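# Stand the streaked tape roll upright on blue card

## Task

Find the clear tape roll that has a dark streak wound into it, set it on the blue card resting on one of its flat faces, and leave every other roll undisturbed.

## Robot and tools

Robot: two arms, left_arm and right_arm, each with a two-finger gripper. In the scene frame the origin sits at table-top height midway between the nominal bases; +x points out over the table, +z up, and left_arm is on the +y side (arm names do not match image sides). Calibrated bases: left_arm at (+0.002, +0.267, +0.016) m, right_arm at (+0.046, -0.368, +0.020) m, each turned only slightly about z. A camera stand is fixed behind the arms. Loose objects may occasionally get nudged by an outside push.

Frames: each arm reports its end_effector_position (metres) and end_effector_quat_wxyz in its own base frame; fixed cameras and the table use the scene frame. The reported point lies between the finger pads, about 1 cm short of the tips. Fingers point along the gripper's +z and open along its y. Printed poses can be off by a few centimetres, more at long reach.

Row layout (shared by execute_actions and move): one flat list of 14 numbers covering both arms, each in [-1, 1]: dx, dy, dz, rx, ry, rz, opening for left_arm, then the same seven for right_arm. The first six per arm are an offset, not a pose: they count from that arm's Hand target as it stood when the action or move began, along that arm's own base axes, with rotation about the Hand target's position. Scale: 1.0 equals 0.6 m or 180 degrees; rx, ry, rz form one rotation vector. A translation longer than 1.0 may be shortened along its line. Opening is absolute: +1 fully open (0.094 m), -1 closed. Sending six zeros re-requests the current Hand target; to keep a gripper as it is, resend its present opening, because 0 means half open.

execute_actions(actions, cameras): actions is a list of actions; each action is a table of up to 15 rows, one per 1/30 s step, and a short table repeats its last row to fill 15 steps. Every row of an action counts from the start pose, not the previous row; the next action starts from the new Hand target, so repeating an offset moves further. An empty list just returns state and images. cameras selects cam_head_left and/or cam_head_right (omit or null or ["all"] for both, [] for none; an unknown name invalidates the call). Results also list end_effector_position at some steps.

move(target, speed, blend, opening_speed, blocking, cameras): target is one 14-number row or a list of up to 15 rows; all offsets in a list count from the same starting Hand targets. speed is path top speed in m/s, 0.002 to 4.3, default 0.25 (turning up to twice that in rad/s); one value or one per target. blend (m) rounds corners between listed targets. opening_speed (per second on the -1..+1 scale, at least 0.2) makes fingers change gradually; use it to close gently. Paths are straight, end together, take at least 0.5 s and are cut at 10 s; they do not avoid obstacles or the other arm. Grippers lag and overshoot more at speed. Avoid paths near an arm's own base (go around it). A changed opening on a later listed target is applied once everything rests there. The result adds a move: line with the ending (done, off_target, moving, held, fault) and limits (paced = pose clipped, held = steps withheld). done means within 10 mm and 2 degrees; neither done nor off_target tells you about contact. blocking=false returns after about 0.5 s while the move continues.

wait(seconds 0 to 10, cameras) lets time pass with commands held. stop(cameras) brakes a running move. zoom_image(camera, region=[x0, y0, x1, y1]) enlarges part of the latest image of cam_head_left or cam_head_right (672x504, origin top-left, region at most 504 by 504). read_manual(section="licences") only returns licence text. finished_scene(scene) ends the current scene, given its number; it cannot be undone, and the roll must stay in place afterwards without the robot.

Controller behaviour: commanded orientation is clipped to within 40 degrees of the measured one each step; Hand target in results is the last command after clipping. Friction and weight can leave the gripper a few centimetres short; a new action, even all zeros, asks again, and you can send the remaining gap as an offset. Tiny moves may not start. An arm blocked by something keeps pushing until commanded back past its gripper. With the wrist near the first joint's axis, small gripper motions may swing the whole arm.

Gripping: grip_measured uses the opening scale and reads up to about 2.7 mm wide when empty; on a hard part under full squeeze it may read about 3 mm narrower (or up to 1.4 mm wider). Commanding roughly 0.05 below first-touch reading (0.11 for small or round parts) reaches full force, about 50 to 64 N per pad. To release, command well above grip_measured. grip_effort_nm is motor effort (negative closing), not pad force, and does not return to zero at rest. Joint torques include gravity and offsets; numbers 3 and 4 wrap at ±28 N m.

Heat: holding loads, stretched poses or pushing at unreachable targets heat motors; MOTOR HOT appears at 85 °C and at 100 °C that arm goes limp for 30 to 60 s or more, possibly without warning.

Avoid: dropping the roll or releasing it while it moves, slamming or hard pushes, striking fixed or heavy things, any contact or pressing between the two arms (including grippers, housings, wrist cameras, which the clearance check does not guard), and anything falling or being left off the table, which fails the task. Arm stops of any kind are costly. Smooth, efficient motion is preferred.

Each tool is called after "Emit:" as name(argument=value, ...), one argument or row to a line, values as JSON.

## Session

Emit:
execute_actions(
  actions=[],
)

Emit:
zoom_image(
  camera="cam_head_left",
  region=[150, 150, 500, 350],
)

Emit:
zoom_image(
  camera="cam_head_right",
  region=[150, 150, 500, 350],
)

Scene clock: 0.00 s.
left_arm: end_effector_position=(+0.0615, -0.3313, +0.1498) grip_measured=+1.000 grip_effort_nm=n/a end_effector_quat_wxyz=(+0.099, -0.178, +0.974, +0.104) | right_arm: end_effector_position=(+0.4679, -0.1245, +0.3705) grip_measured=+1.000 grip_effort_nm=n/a end_effector_quat_wxyz=(+0.475, -0.234, +0.820, -0.215)
Joint positions: left_arm=[-1.478 1.416 1.078 -1.461 -0.178 -1.859 0.094] | right_arm=[-0.312 1.024 1.01 -0.464 -0.147 -0.778 0.094]
Joint velocities: within noise
Joint torques (N m): no reading
Heat: left arm: hottest wrist pitch 33 °C; right arm: hottest waist 37 °C.
Hand target: left_arm +0.0620, -0.3373, +0.1526; +0.098, -0.178, +0.974, +0.100 | right_arm +0.4713, -0.1256, +0.3897; +0.488, -0.233, +0.811, -0.223
Tool commands: left_gripper/opening=+1.0 right_gripper/opening=+1.0

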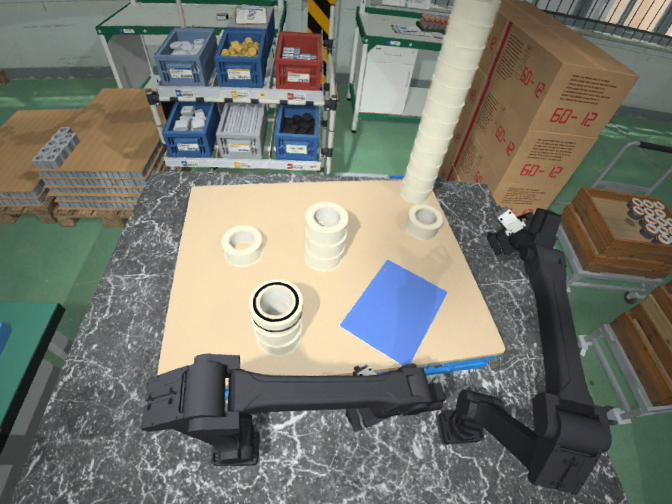

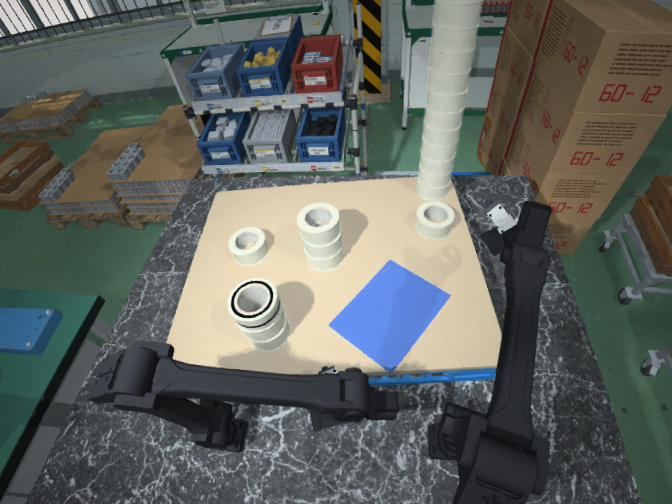

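Scaled by 1.440.

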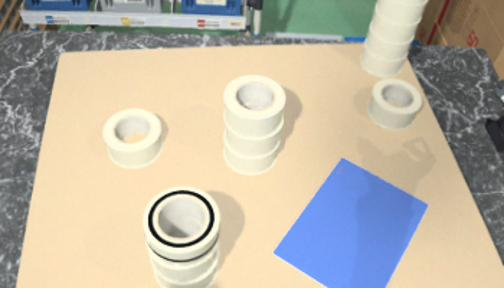

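Scaled by 1.440.

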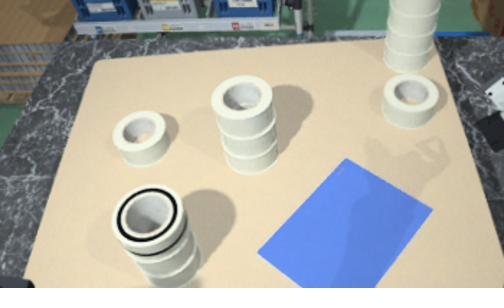

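Emit:
move(
  target=[0.373,0.265,0.385,-0.043,-0.047,-0.124,1,0,0,0,0,0,0,1],
  speed=0.25,
)

Emit:
zoom_image(
  camera="cam_head_left",
  region=[220, 240, 350, 370],
)

Emit:
zoom_image(
  camera="cam_head_right",
  region=[210, 240, 340, 370],
)

Scene clock: 4.10 s.
left_arm: end_effector_position=(+0.2779, -0.1766, +0.3667) grip_measured=+1.000 grip_effort_nm=-0.012 end_effector_quat_wxyz=(+0.165, +0.002, +0.986, +0.008) | right_arm: end_effector_position=(+0.4679, -0.1245, +0.3705) grip_measured=+1.000 grip_effort_nm=0.012 end_effector_quat_wxyz=(+0.475, -0.234, +0.820, -0.215)
Joint positions: left_arm=[-0.679 1.071 1.356 -1.604 -0.217 -0.648 0.094] | right_arm=[-0.312 1.024 1.01 -0.464 -0.147 -0.778 0.094]
Joint velocities: within noise
Joint torques (N m): left_arm=[1.14 -5.36 14 0.95 -0.04 0.16] | right_arm=[0.38 -6.95 13.38 1.68 -0.15 -0.01]
Heat: left arm: hottest wrist pitch 33 °C; right arm: hottest waist 37 °C.
Hand target: left_arm +0.2857, -0.1783, +0.3837; +0.175, +0.001, +0.985, +0.000 | right_arm +0.4713, -0.1256, +0.3897; +0.488, -0.233, +0.811, -0.223
Off the commanded pose: left_arm 0.019 m, 1 deg | right_arm 0.020 m, 2 deg.
move: off_target (left_arm, right_arm)

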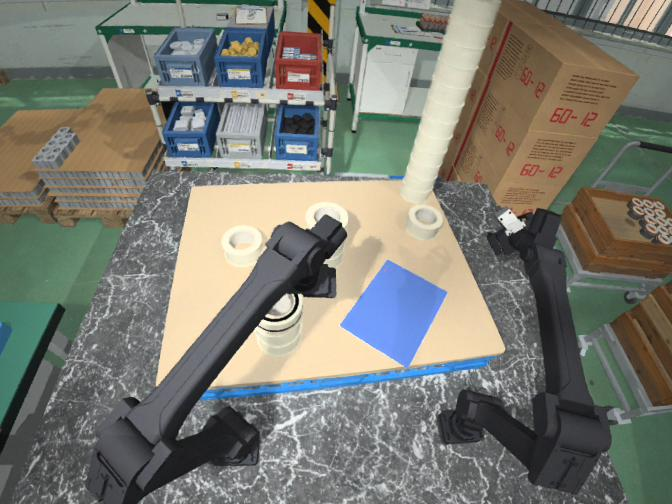

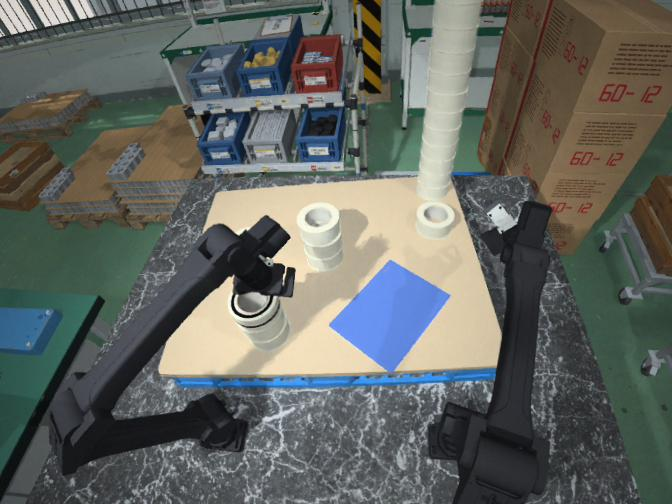

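Scaled by 3.877.

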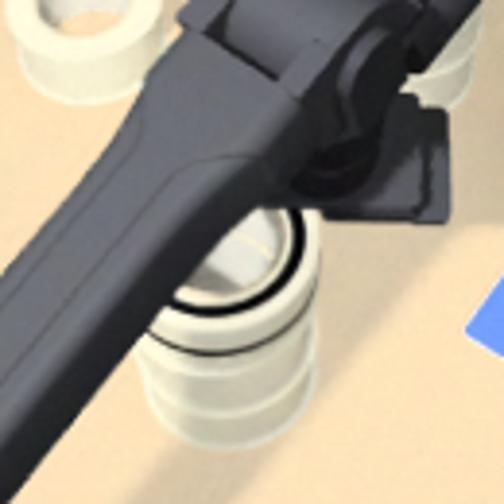

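Scaled by 3.877.

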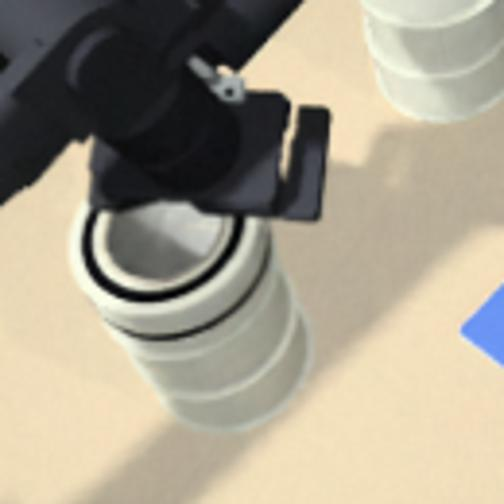

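Emit:
move(
  target=[0.06,0.03,-0.01,0,0,0,1,0,0,0,0,0,0,1],
  speed=0.15,
)

Emit:
zoom_image(
  camera="cam_head_left",
  region=[220, 240, 350, 370],
)

Emit:
zoom_image(
  camera="cam_head_right",
  region=[210, 240, 340, 370],
)

Scene clock: 6.93 s.
left_arm: end_effector_position=(+0.3095, -0.1565, +0.3592) grip_measured=+1.000 grip_effort_nm=-0.017 end_effector_quat_wxyz=(+0.155, +0.001, +0.988, +0.012) | right_arm: end_effector_position=(+0.4679, -0.1245, +0.3705) grip_measured=+1.000 grip_effort_nm=0.017 end_effector_quat_wxyz=(+0.475, -0.234, +0.820, -0.215)
Joint positions: left_arm=[-0.558 1.109 1.365 -1.571 -0.183 -0.532 0.094] | right_arm=[-0.312 1.024 1.01 -0.464 -0.147 -0.778 0.094]
Joint velocities: within noise
Joint torques (N m): left_arm=[1.61 -6.12 14.08 1.73 0.02 0.17] | right_arm=[0.44 -6.89 13.38 1.68 -0.15 -0.01]
Heat: left arm: hottest wrist pitch 33 °C; right arm: hottest waist 37 °C.
Hand target: left_arm +0.3217, -0.1602, +0.3776; +0.175, +0.000, +0.985, +0.000 | right_arm +0.4713, -0.1256, +0.3897; +0.488, -0.233, +0.811, -0.223
Off the commanded pose: left_arm 0.022 m, 3 deg | right_arm 0.020 m, 2 deg.
move: off_target (left_arm, right_arm)

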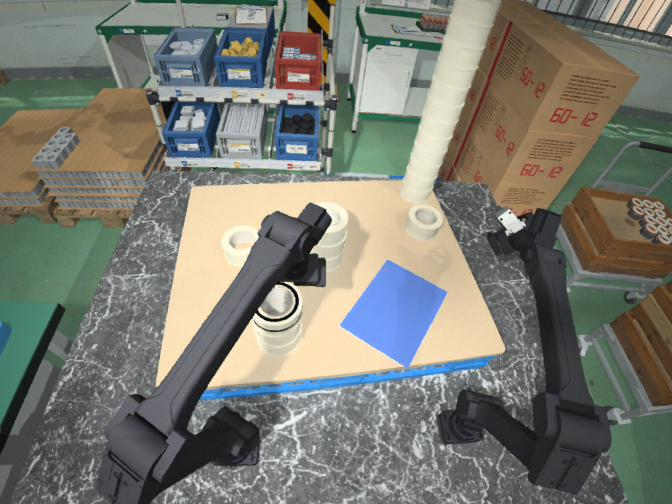

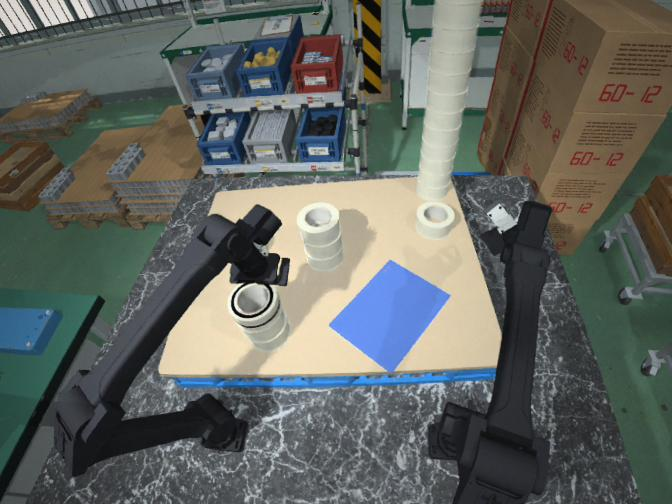

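Scaled by 3.877.

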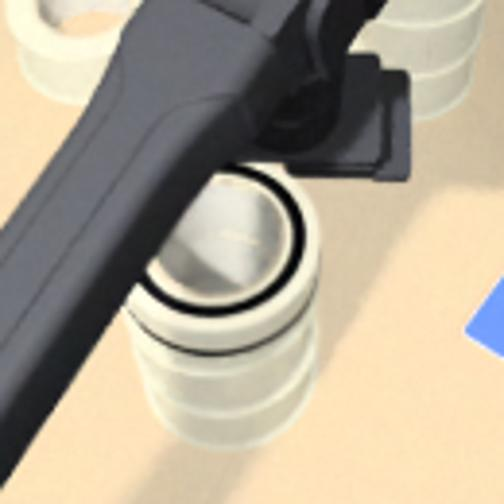

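Scaled by 3.877.

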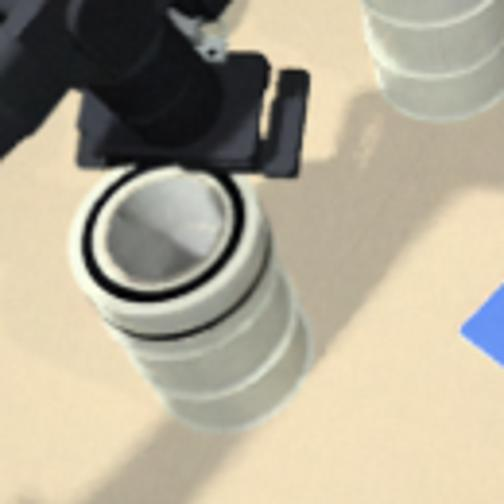

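Emit:
move(
  target=[0.038,0.01,-0.13,0,0,0,1,0,0,0,0,0,0,1],
  speed=0.12,
)

Emit:
zoom_image(
  camera="cam_head_left",
  region=[220, 240, 350, 370],
)

Emit:
zoom_image(
  camera="cam_head_right",
  region=[210, 240, 340, 370],
)

Scene clock: 8.87 s.
left_arm: end_effector_position=(+0.3363, -0.1575, +0.3252) grip_measured=+1.000 grip_effort_nm=-0.012 end_effector_quat_wxyz=(+0.194, -0.001, +0.981, -0.012) | right_arm: end_effector_position=(+0.4679, -0.1245, +0.3705) grip_measured=+1.000 grip_effort_nm=0.012 end_effector_quat_wxyz=(+0.475, -0.234, +0.820, -0.215)
Joint positions: left_arm=[-0.515 1.09 1.242 -1.366 -0.168 -0.487 0.094] | right_arm=[-0.312 1.024 1.01 -0.464 -0.147 -0.778 0.094]
Joint velocities: within noise
Joint torques (N m): left_arm=[1.67 -4.6 7.13 2.33 0.13 0.2] | right_arm=[0.38 -6.95 13.39 1.7 -0.15 0]
Heat: left arm: hottest wrist pitch 33 °C; right arm: hottest waist 37 °C.
Hand target: left_arm +0.3445, -0.1542, +0.2996; +0.175, +0.001, +0.985, +0.000 | right_arm +0.4713, -0.1256, +0.3897; +0.488, -0.233, +0.811, -0.223
Off the commanded pose: left_arm 0.027 m, 3 deg | right_arm 0.020 m, 2 deg.
move: off_target (left_arm, right_arm)

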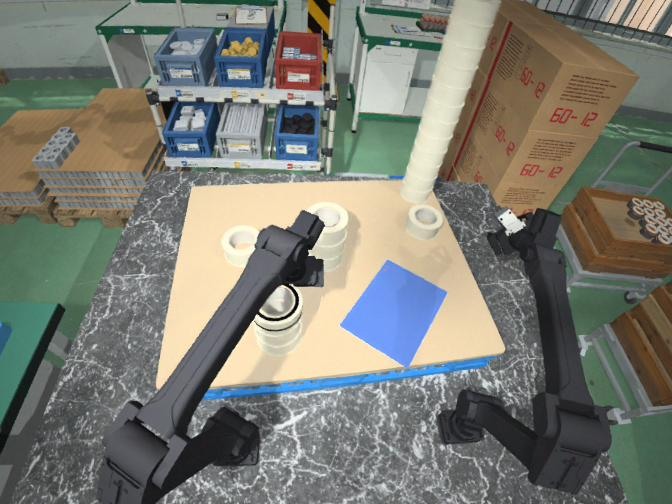

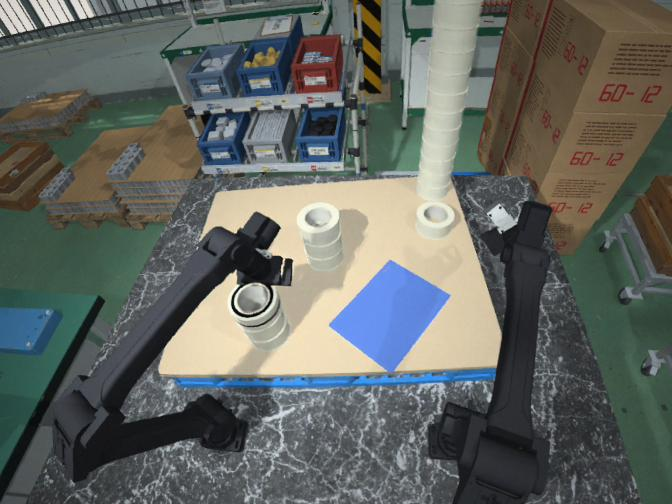

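Scaled by 3.877.

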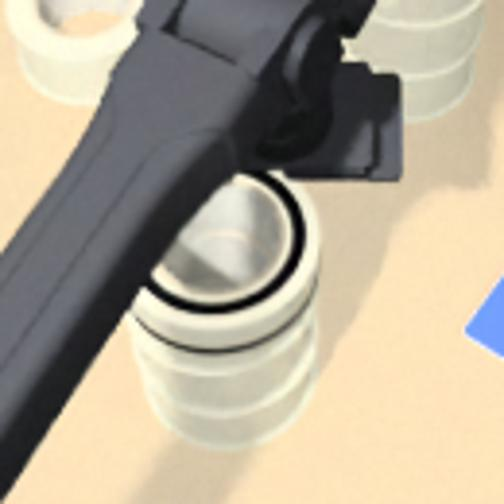

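Scaled by 3.877.

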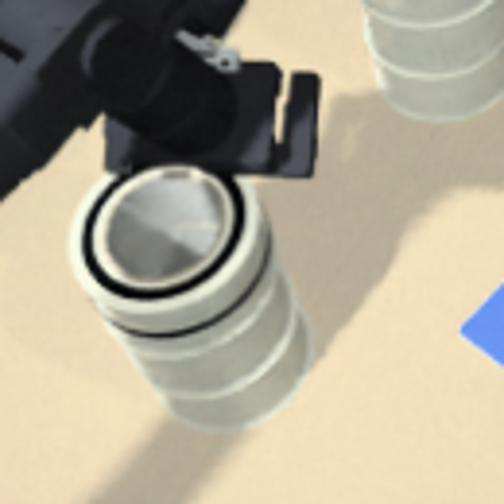

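Emit:
move(
  target=[0.0,0.0,-0.07,0,0.015,0,1,0,0,0,0,0,0,1],
  speed=0.12,
)

Emit:
zoom_image(
  camera="cam_head_left",
  region=[230, 250, 330, 350],
)

Emit:
zoom_image(
  camera="cam_head_right",
  region=[215, 250, 315, 350],
)

Scene clock: 11.03 s.
left_arm: end_effector_position=(+0.3388, -0.1574, +0.3228) grip_measured=+1.000 grip_effort_nm=-0.012 end_effector_quat_wxyz=(+0.220, +0.004, +0.975, -0.030) | right_arm: end_effector_position=(+0.4679, -0.1245, +0.3705) grip_measured=+1.000 grip_effort_nm=0.012 end_effector_quat_wxyz=(+0.475, -0.234, +0.820, -0.215)
Joint positions: left_arm=[-0.506 1.055 1.196 -1.291 -0.155 -0.465 0.094] | right_arm=[-0.312 1.024 1.01 -0.464 -0.147 -0.778 0.094]
Joint velocities: within noise
Joint torques (N m): left_arm=[1.79 -1.08 3.71 1.55 0.63 0.01] | right_arm=[0.44 -6.95 13.35 1.7 -0.15 -0.01]
Heat: left arm: hottest wrist pitch 33 °C; right arm: hottest waist 37 °C.
Hand target: left_arm +0.3445, -0.1542, +0.2575; +0.151, +0.001, +0.988, +0.000 | right_arm +0.4713, -0.1256, +0.3897; +0.488, -0.233, +0.811, -0.223
Off the commanded pose: left_arm 0.065 m, 9 deg | right_arm 0.020 m, 2 deg.
move: off_target (left_arm, right_arm)

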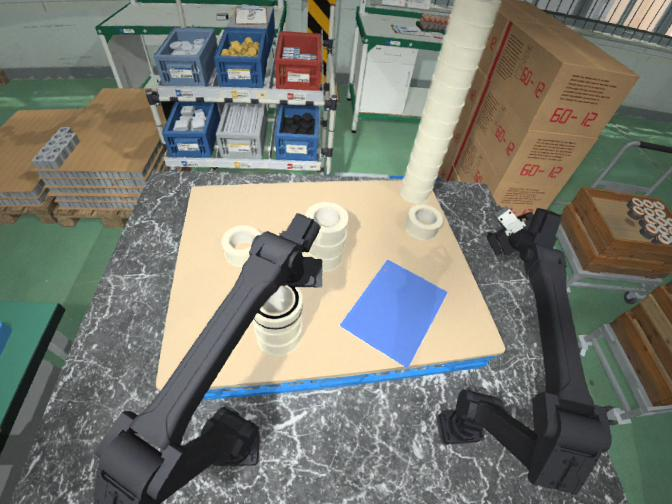

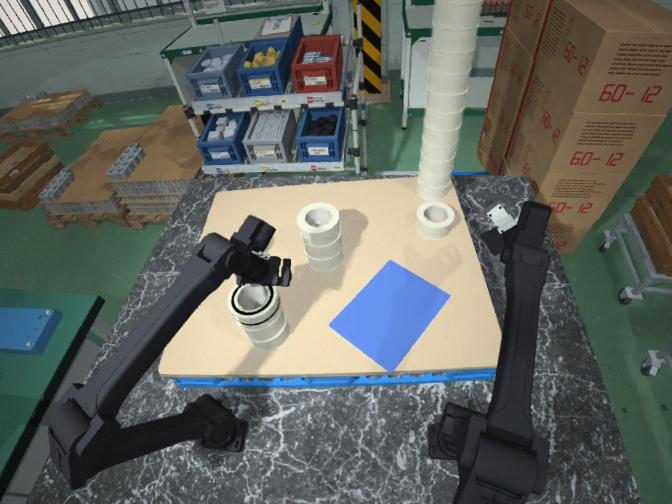

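Scaled by 5.040.

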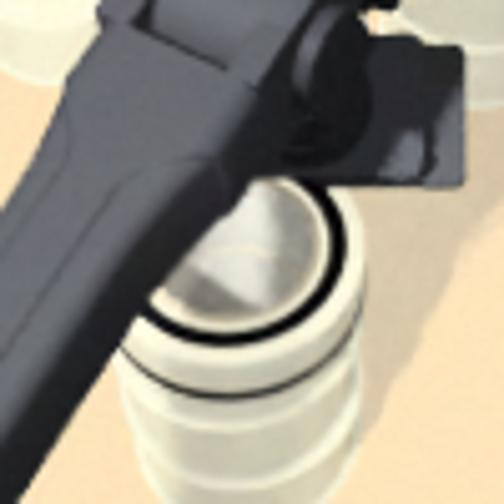

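Scaled by 5.040.

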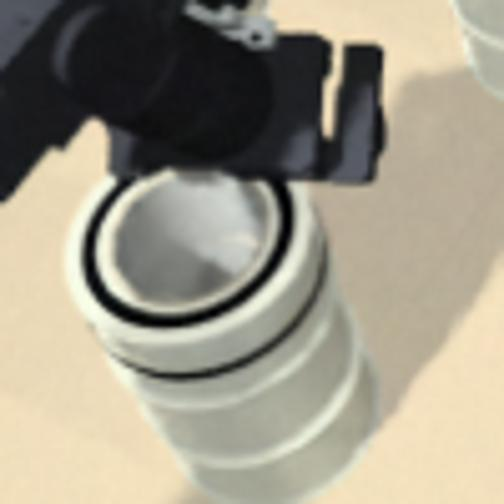

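Emit:
move(
  target=[
    [0.0,0.0,0.18,0,-0.03,0,1,0,0,0,0,0,0,1],
    [-0.075,0.0,0.18,0,-0.03,0,1,0,0,0,0,0,0,1],
  ],
  speed=0.12,
)

Emit:
zoom_image(
  camera="cam_head_left",
  region=[230, 250, 350, 370],
)

Emit:
zoom_image(
  camera="cam_head_right",
  region=[215, 250, 335, 370],
)

Scene clock: 13.70 s.
left_arm: end_effector_position=(+0.3013, -0.1510, +0.3680) grip_measured=+1.000 grip_effort_nm=-0.012 end_effector_quat_wxyz=(+0.203, +0.000, +0.979, -0.002) | right_arm: end_effector_position=(+0.4679, -0.1245, +0.3705) grip_measured=+1.000 grip_effort_nm=0.017 end_effector_quat_wxyz=(+0.475, -0.234, +0.820, -0.215)
Joint positions: left_arm=[-0.573 1.028 1.312 -1.503 -0.214 -0.534 0.094] | right_arm=[-0.312 1.024 1.01 -0.464 -0.147 -0.778 0.094]
Joint velocities: within noise
Joint torques (N m): left_arm=[-0.91 -5.3 9.88 1.13 -0.15 -0.08] | right_arm=[0.38 -7 13.38 1.7 -0.14 -0.01]
Heat: left arm: hottest wrist pitch 33 °C; right arm: hottest waist 37 °C.
Hand target: left_arm +0.2995, -0.1543, +0.3657; +0.198, +0.001, +0.980, +0.000 | right_arm +0.4713, -0.1256, +0.3897; +0.488, -0.233, +0.811, -0.223
Off the commanded pose: left_arm 0.004 m, 1 deg | right_arm 0.020 m, 2 deg.
move: off_target (right_arm)

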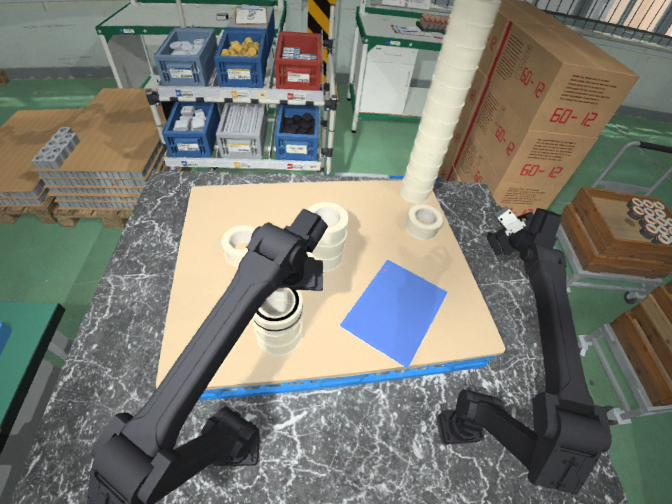

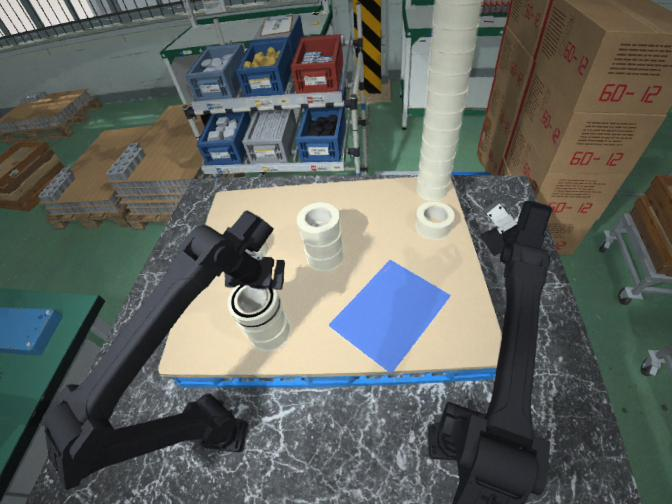

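Scaled by 4.200.

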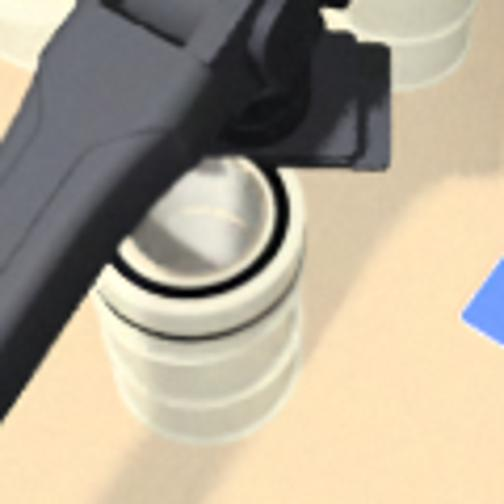

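Scaled by 4.200.

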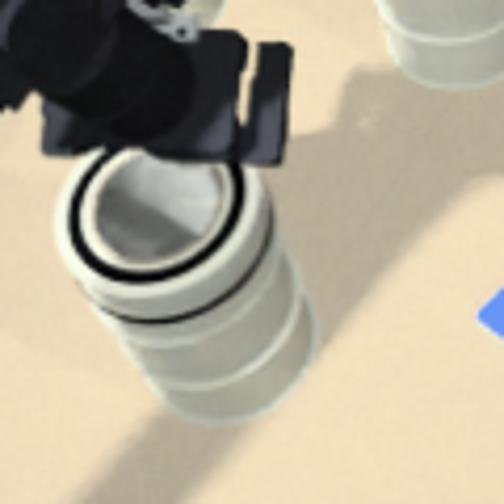

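Emit:
move(
  target=[
    [0.02,0,-0.05,0,0.01,0,1,0,0,0,0,0,0,1],
    [0.02,0,-0.14,0,0.01,0,1,0,0,0,0,0,0,1],
  ],
  speed=0.08,
)

Emit:
zoom_image(
  camera="cam_head_left",
  region=[230, 250, 350, 370],
)

Emit:
zoom_image(
  camera="cam_head_right",
  region=[215, 250, 335, 370],
)

Scene clock: 15.87 s.
left_arm: end_effector_position=(+0.3068, -0.1562, +0.2853) grip_measured=+1.000 grip_effort_nm=-0.007 end_effector_quat_wxyz=(+0.178, +0.001, +0.984, +0.000) | right_arm: end_effector_position=(+0.4679, -0.1245, +0.3705) grip_measured=+1.000 grip_effort_nm=0.012 end_effector_quat_wxyz=(+0.475, -0.234, +0.820, -0.215)
Joint positions: left_arm=[-0.564 1.039 1.111 -1.338 -0.188 -0.532 0.094] | right_arm=[-0.312 1.024 1.01 -0.464 -0.147 -0.778 0.094]
Joint velocities: within noise
Joint torques (N m): left_arm=[1.08 -6.12 9.03 2.26 -0.13 0.13] | right_arm=[0.44 -7 13.38 1.72 -0.15 -0.01]
Heat: left arm: hottest wrist pitch 33 °C; right arm: hottest waist 37 °C.
Hand target: left_arm +0.3115, -0.1542, +0.2815; +0.182, +0.001, +0.983, +0.000 | right_arm +0.4713, -0.1256, +0.3897; +0.488, -0.233, +0.811, -0.223
Off the commanded pose: left_arm 0.006 m, 1 deg | right_arm 0.020 m, 2 deg.
move: off_target (right_arm)

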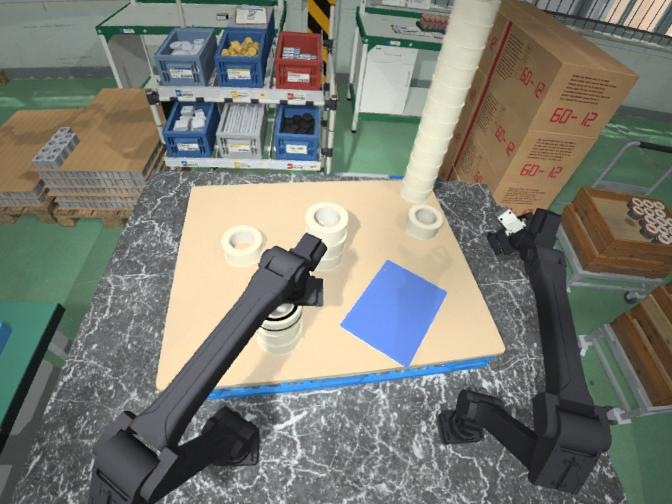

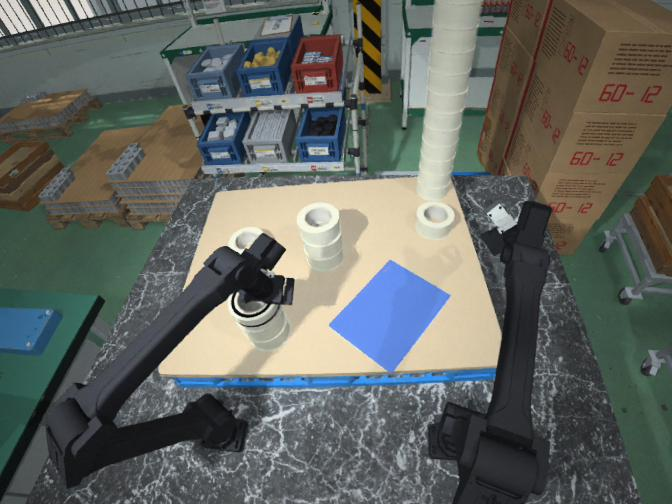

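Scaled by 4.200.

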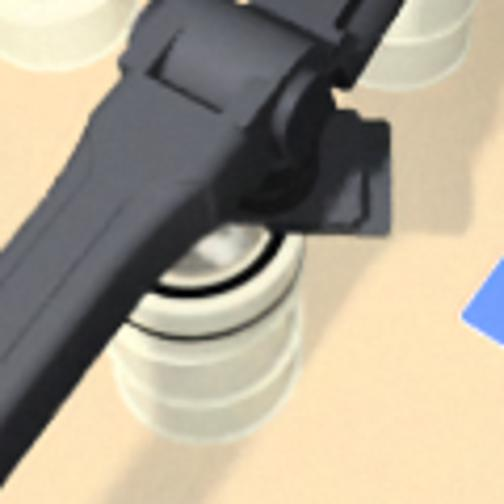

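Scaled by 4.200.

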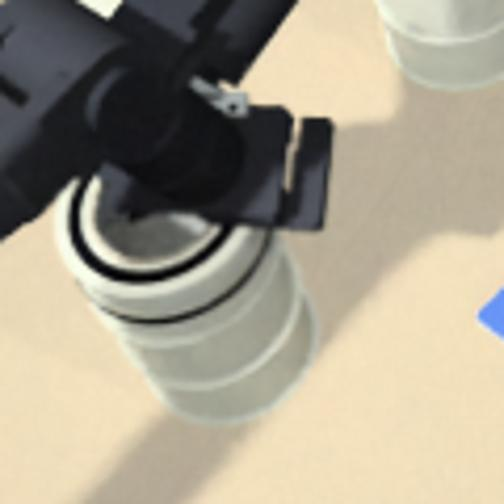

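Emit:
move(
  target=[0,0,0,0,0,0,-0.8,0,0,0,0,0,0,1],
  speed=0.06,
  opening_speed=0.6,
)

Emit:
zoom_image(
  camera="cam_head_left",
  region=[230, 250, 350, 370],
)

Emit:
zoom_image(
  camera="cam_head_right",
  region=[215, 250, 335, 370],
)

Scene clock: 19.37 s.
left_arm: end_effector_position=(+0.3082, -0.1570, +0.2854) grip_measured=-0.350 grip_effort_nm=-1.048 end_effector_quat_wxyz=(+0.180, +0.000, +0.984, -0.003) | right_arm: end_effector_position=(+0.4679, -0.1245, +0.3705) grip_measured=+1.000 grip_effort_nm=0.012 end_effector_quat_wxyz=(+0.475, -0.234, +0.820, -0.215)
Joint positions: left_arm=[-0.562 1.038 1.11 -1.329 -0.184 -0.532 0.031] | right_arm=[-0.312 1.024 1.01 -0.464 -0.147 -0.778 0.094]
Joint velocities: within noise
Joint torques (N m): left_arm=[1.03 -6.12 9.14 2 -0.28 0.14] | right_arm=[0.44 -6.95 13.38 1.72 -0.15 -0.01]
Heat: left arm: hottest elbow 33 °C; right arm: hottest elbow 38 °C.
Hand target: left_arm +0.3115, -0.1542, +0.2816; +0.182, +0.001, +0.983, +0.000 | right_arm +0.4713, -0.1256, +0.3897; +0.488, -0.233, +0.811, -0.223
Off the commanded pose: left_arm 0.006 m, 0 deg | right_arm 0.020 m, 2 deg.
move: off_target (right_arm)

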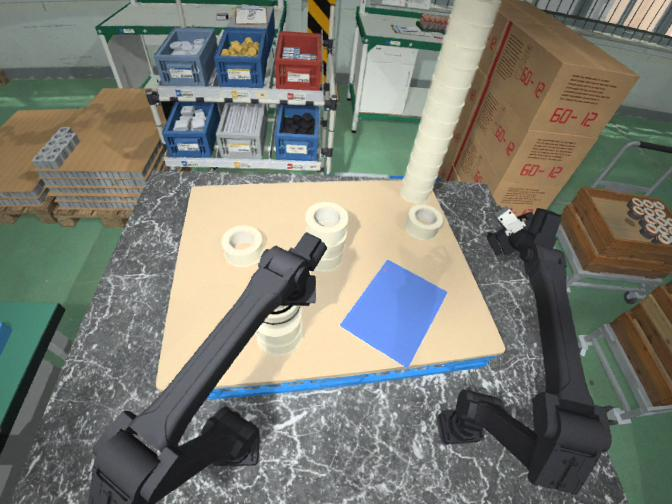

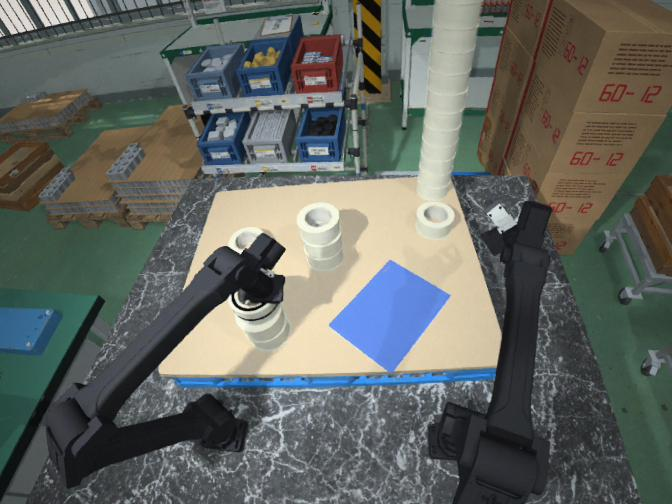

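Scaled by 4.200.

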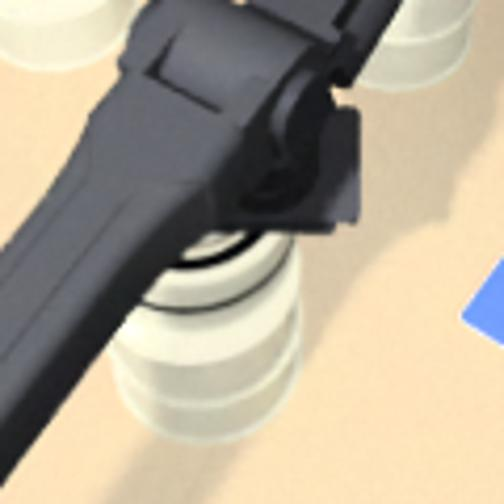

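Scaled by 4.200.

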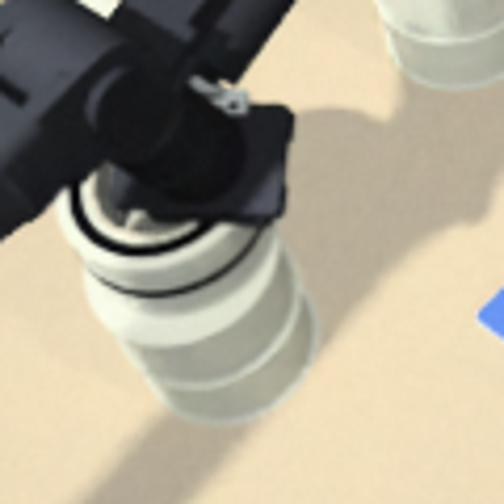

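Emit:
move(
  target=[
    [0,0,0.2,0,0,0,-0.8,0,0,0,0,0,0,1],
    [0.04,-0.25,0.15,0.04,0,0,-0.8,0,0,0,0,0,0,1],
    [0.093,-0.645,-0.02,0.055,0,0,-0.8,0,0,0,0,0,0,1],
  ],
  speed=[0.12,0.2,0.2],
  blend=[0.02,0.05,0],
)

Emit:
zoom_image(
  camera="cam_head_left",
  region=[320, 230, 470, 380],
)

Emit:
zoom_image(
  camera="cam_head_right",
  region=[320, 230, 470, 380],
)

Scene clock: 24.10 s.
left_arm: end_effector_position=(+0.3634, -0.5321, +0.2332) grip_measured=-0.354 grip_effort_nm=-1.043 end_effector_quat_wxyz=(+0.166, +0.026, +0.980, +0.104) | right_arm: end_effector_position=(+0.4679, -0.1245, +0.3705) grip_measured=+1.000 grip_effort_nm=0.017 end_effector_quat_wxyz=(+0.475, -0.234, +0.820, -0.215)
Joint positions: left_arm=[-1.075 2.076 2.178 -1.687 -0.394 -1.025 0.03] | right_arm=[-0.312 1.024 1.01 -0.464 -0.147 -0.778 0.094]
Joint velocities: within noise
Joint torques (N m): left_arm=[-0.03 -22.3 15.45 0.08 -0.62 -0.04] | right_arm=[0.5 -7 13.38 1.7 -0.15 0]
Heat: left arm: hottest elbow 34 °C; right arm: hottest elbow 39 °C.
Hand target: left_arm +0.3672, -0.5413, +0.2695; +0.182, +0.016, +0.980, +0.085 | right_arm +0.4713, -0.1256, +0.3897; +0.488, -0.233, +0.811, -0.223
Off the commanded pose: left_arm 0.038 m, 3 deg | right_arm 0.020 m, 2 deg.
joint sent to its limit (left arm) — joint 4 (wrist pitch), lower limit. The joint targets still meet the commanded pose.
move: off_target (left_arm, right_arm)

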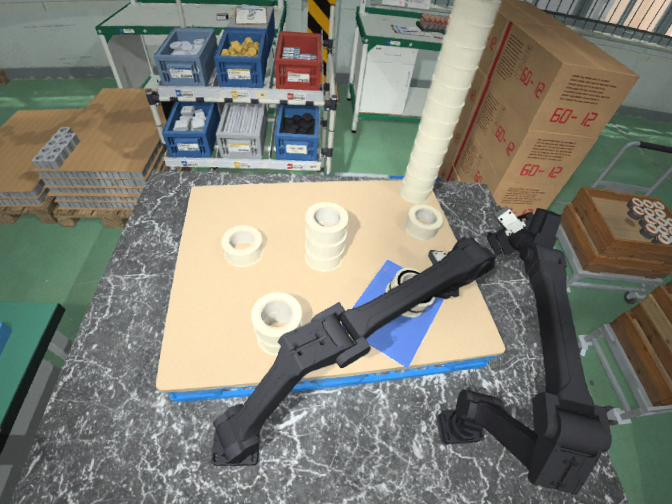

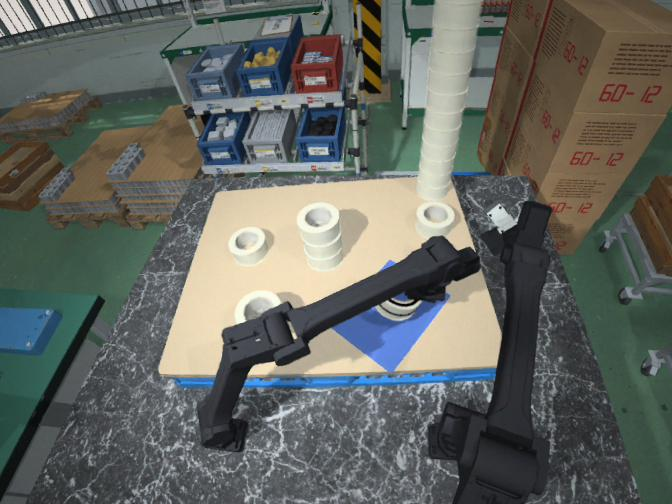

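Scaled by 3.360.

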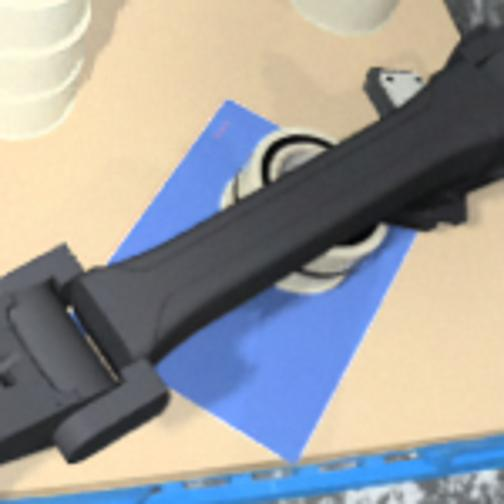

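Scaled by 3.360.

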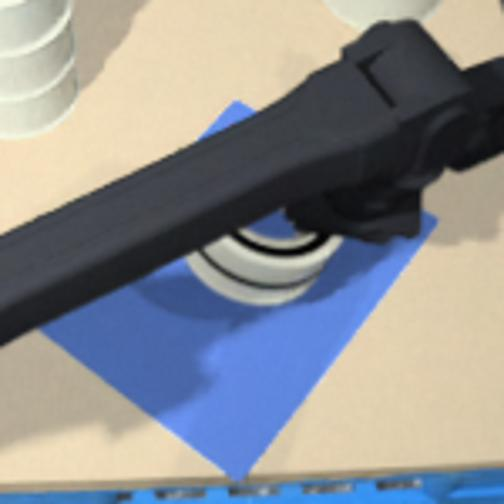

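Emit:
move(
  target=[
    [-0.012,0.05,-0.06,0,0,0,-0.8,0,0,0,0,0,0,1],
    [-0.012,0.05,-0.22,0,0,0,-0.8,0,0,0,0,0,0,1],
  ],
  speed=[0.12,0.08],
)

Emit:
zoom_image(
  camera="cam_head_left",
  region=[320, 230, 470, 380],
)

Emit:
zoom_image(
  camera="cam_head_right",
  region=[320, 230, 470, 380],
)

Scene clock: 26.77 s.
left_arm: end_effector_position=(+0.3544, -0.5141, +0.1720) grip_measured=-0.355 grip_effort_nm=-1.048 end_effector_quat_wxyz=(+0.190, +0.016, +0.979, +0.065) | right_arm: end_effector_position=(+0.4679, -0.1245, +0.3705) grip_measured=+1.000 grip_effort_nm=0.012 end_effector_quat_wxyz=(+0.475, -0.234, +0.820, -0.215)
Joint positions: left_arm=[-1.075 1.947 1.81 -1.356 -0.398 -1.025 0.03] | right_arm=[-0.312 1.024 1.01 -0.464 -0.147 -0.778 0.094]
Joint velocities: within noise
Joint torques (N m): left_arm=[0.97 -16.91 7.36 1.85 -0.4 0.01] | right_arm=[0.38 -7 13.37 1.69 -0.15 0]
Heat: left arm: hottest elbow 34 °C; right arm: hottest elbow 40 °C.
Hand target: left_arm +0.3601, -0.5113, +0.1376; +0.182, +0.016, +0.980, +0.085 | right_arm +0.4713, -0.1256, +0.3897; +0.488, -0.233, +0.811, -0.223
Off the commanded pose: left_arm 0.035 m, 2 deg | right_arm 0.020 m, 2 deg.
move: off_target (left_arm, right_arm)

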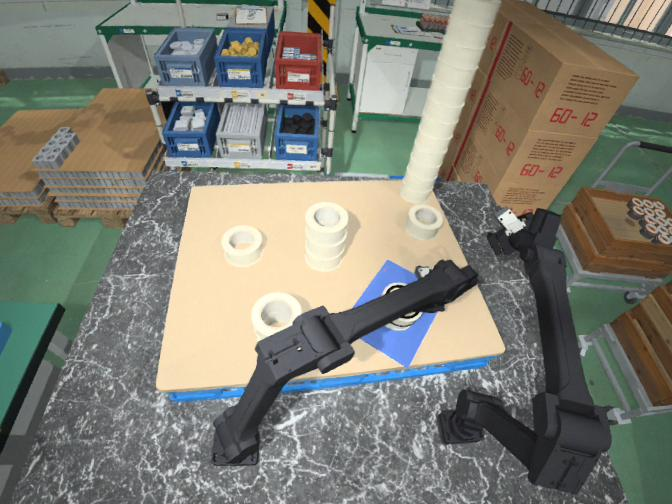

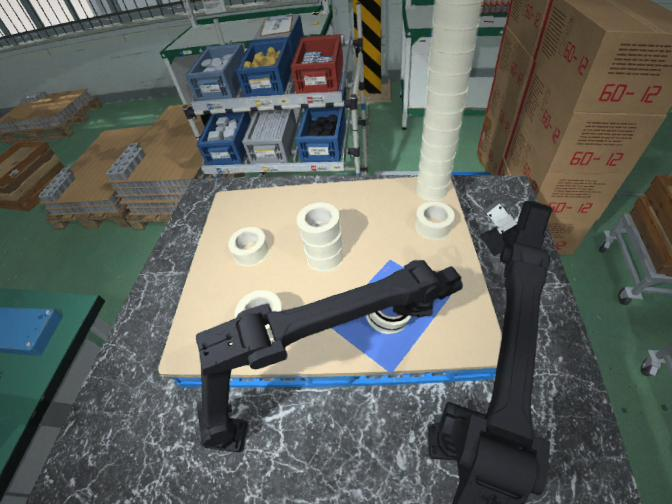

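Scaled by 3.360.

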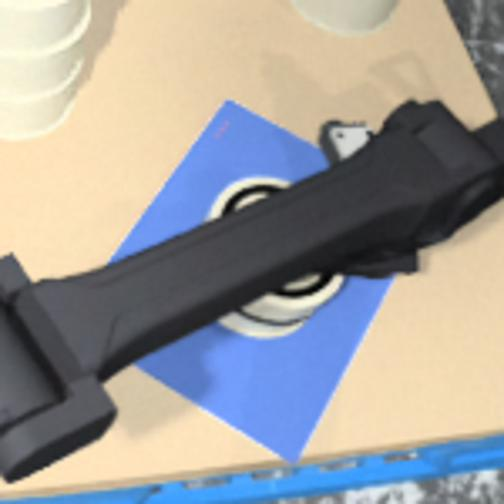

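Scaled by 3.360.

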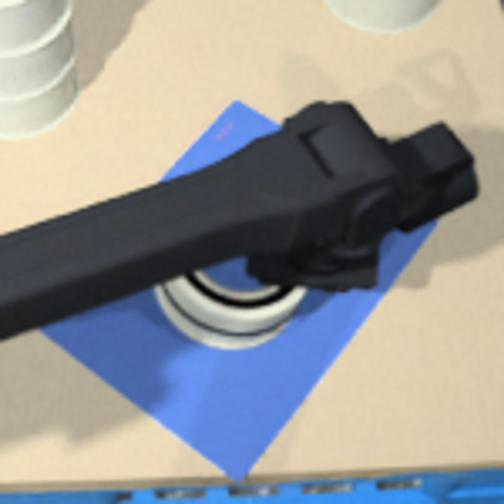

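Emit:
move(
  target=[0.015,0,-0.04,0,0,0,-0.8,0,0,0,0,0,0,1],
  speed=0.06,
)

Emit:
zoom_image(
  camera="cam_head_left",
  region=[340, 250, 440, 370],
)

Emit:
zoom_image(
  camera="cam_head_right",
  region=[330, 250, 430, 370],
)

Scene clock: 28.03 s.
left_arm: end_effector_position=(+0.3575, -0.5164, +0.1713) grip_measured=-0.355 grip_effort_nm=-1.043 end_effector_quat_wxyz=(+0.200, +0.014, +0.978, +0.050) | right_arm: end_effector_position=(+0.4679, -0.1245, +0.3705) grip_measured=+1.000 grip_effort_nm=0.017 end_effector_quat_wxyz=(+0.475, -0.234, +0.820, -0.215)
Joint positions: left_arm=[-1.072 1.934 1.785 -1.307 -0.399 -1.021 0.03] | right_arm=[-0.312 1.024 1.01 -0.464 -0.147 -0.778 0.094]
Joint velocities: within noise
Joint torques (N m): left_arm=[1.79 -14.39 6.75 2.3 -0.31 0.09] | right_arm=[0.38 -6.95 13.37 1.69 -0.16 -0.01]
Heat: left arm: hottest elbow 34 °C; right arm: hottest elbow 40 °C.
Hand target: left_arm +0.3692, -0.5112, +0.1137; +0.182, +0.016, +0.980, +0.085 | right_arm +0.4713, -0.1256, +0.3897; +0.488, -0.233, +0.811, -0.223
Off the commanded pose: left_arm 0.059 m, 5 deg | right_arm 0.020 m, 2 deg.
move: off_target (left_arm, right_arm)

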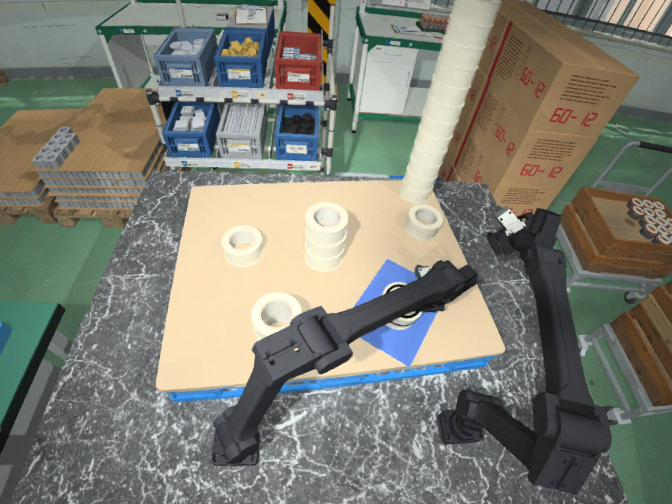

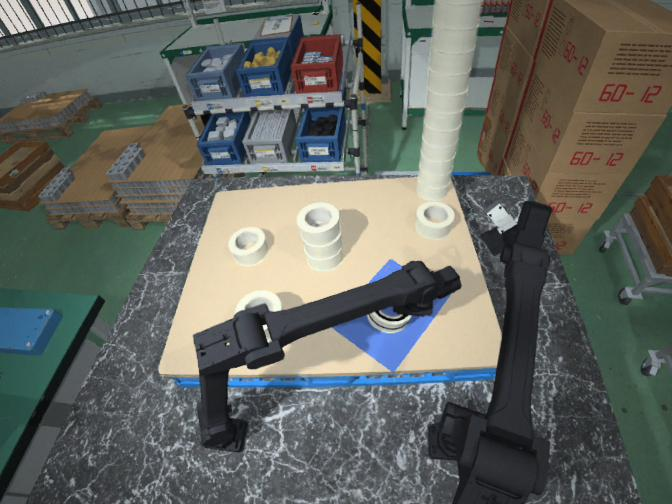

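Scaled by 4.200.

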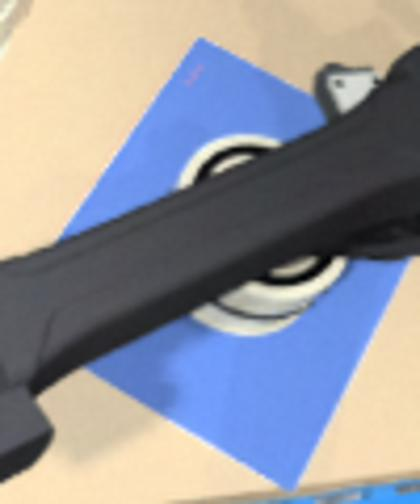

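Scaled by 4.200.

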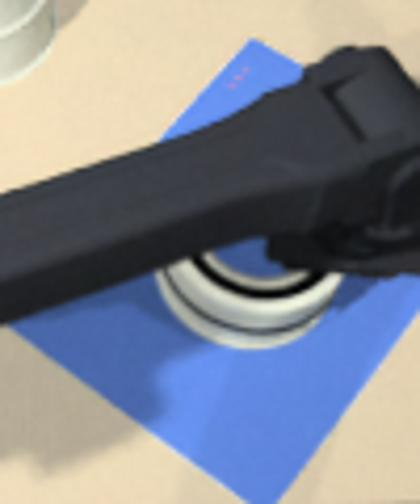

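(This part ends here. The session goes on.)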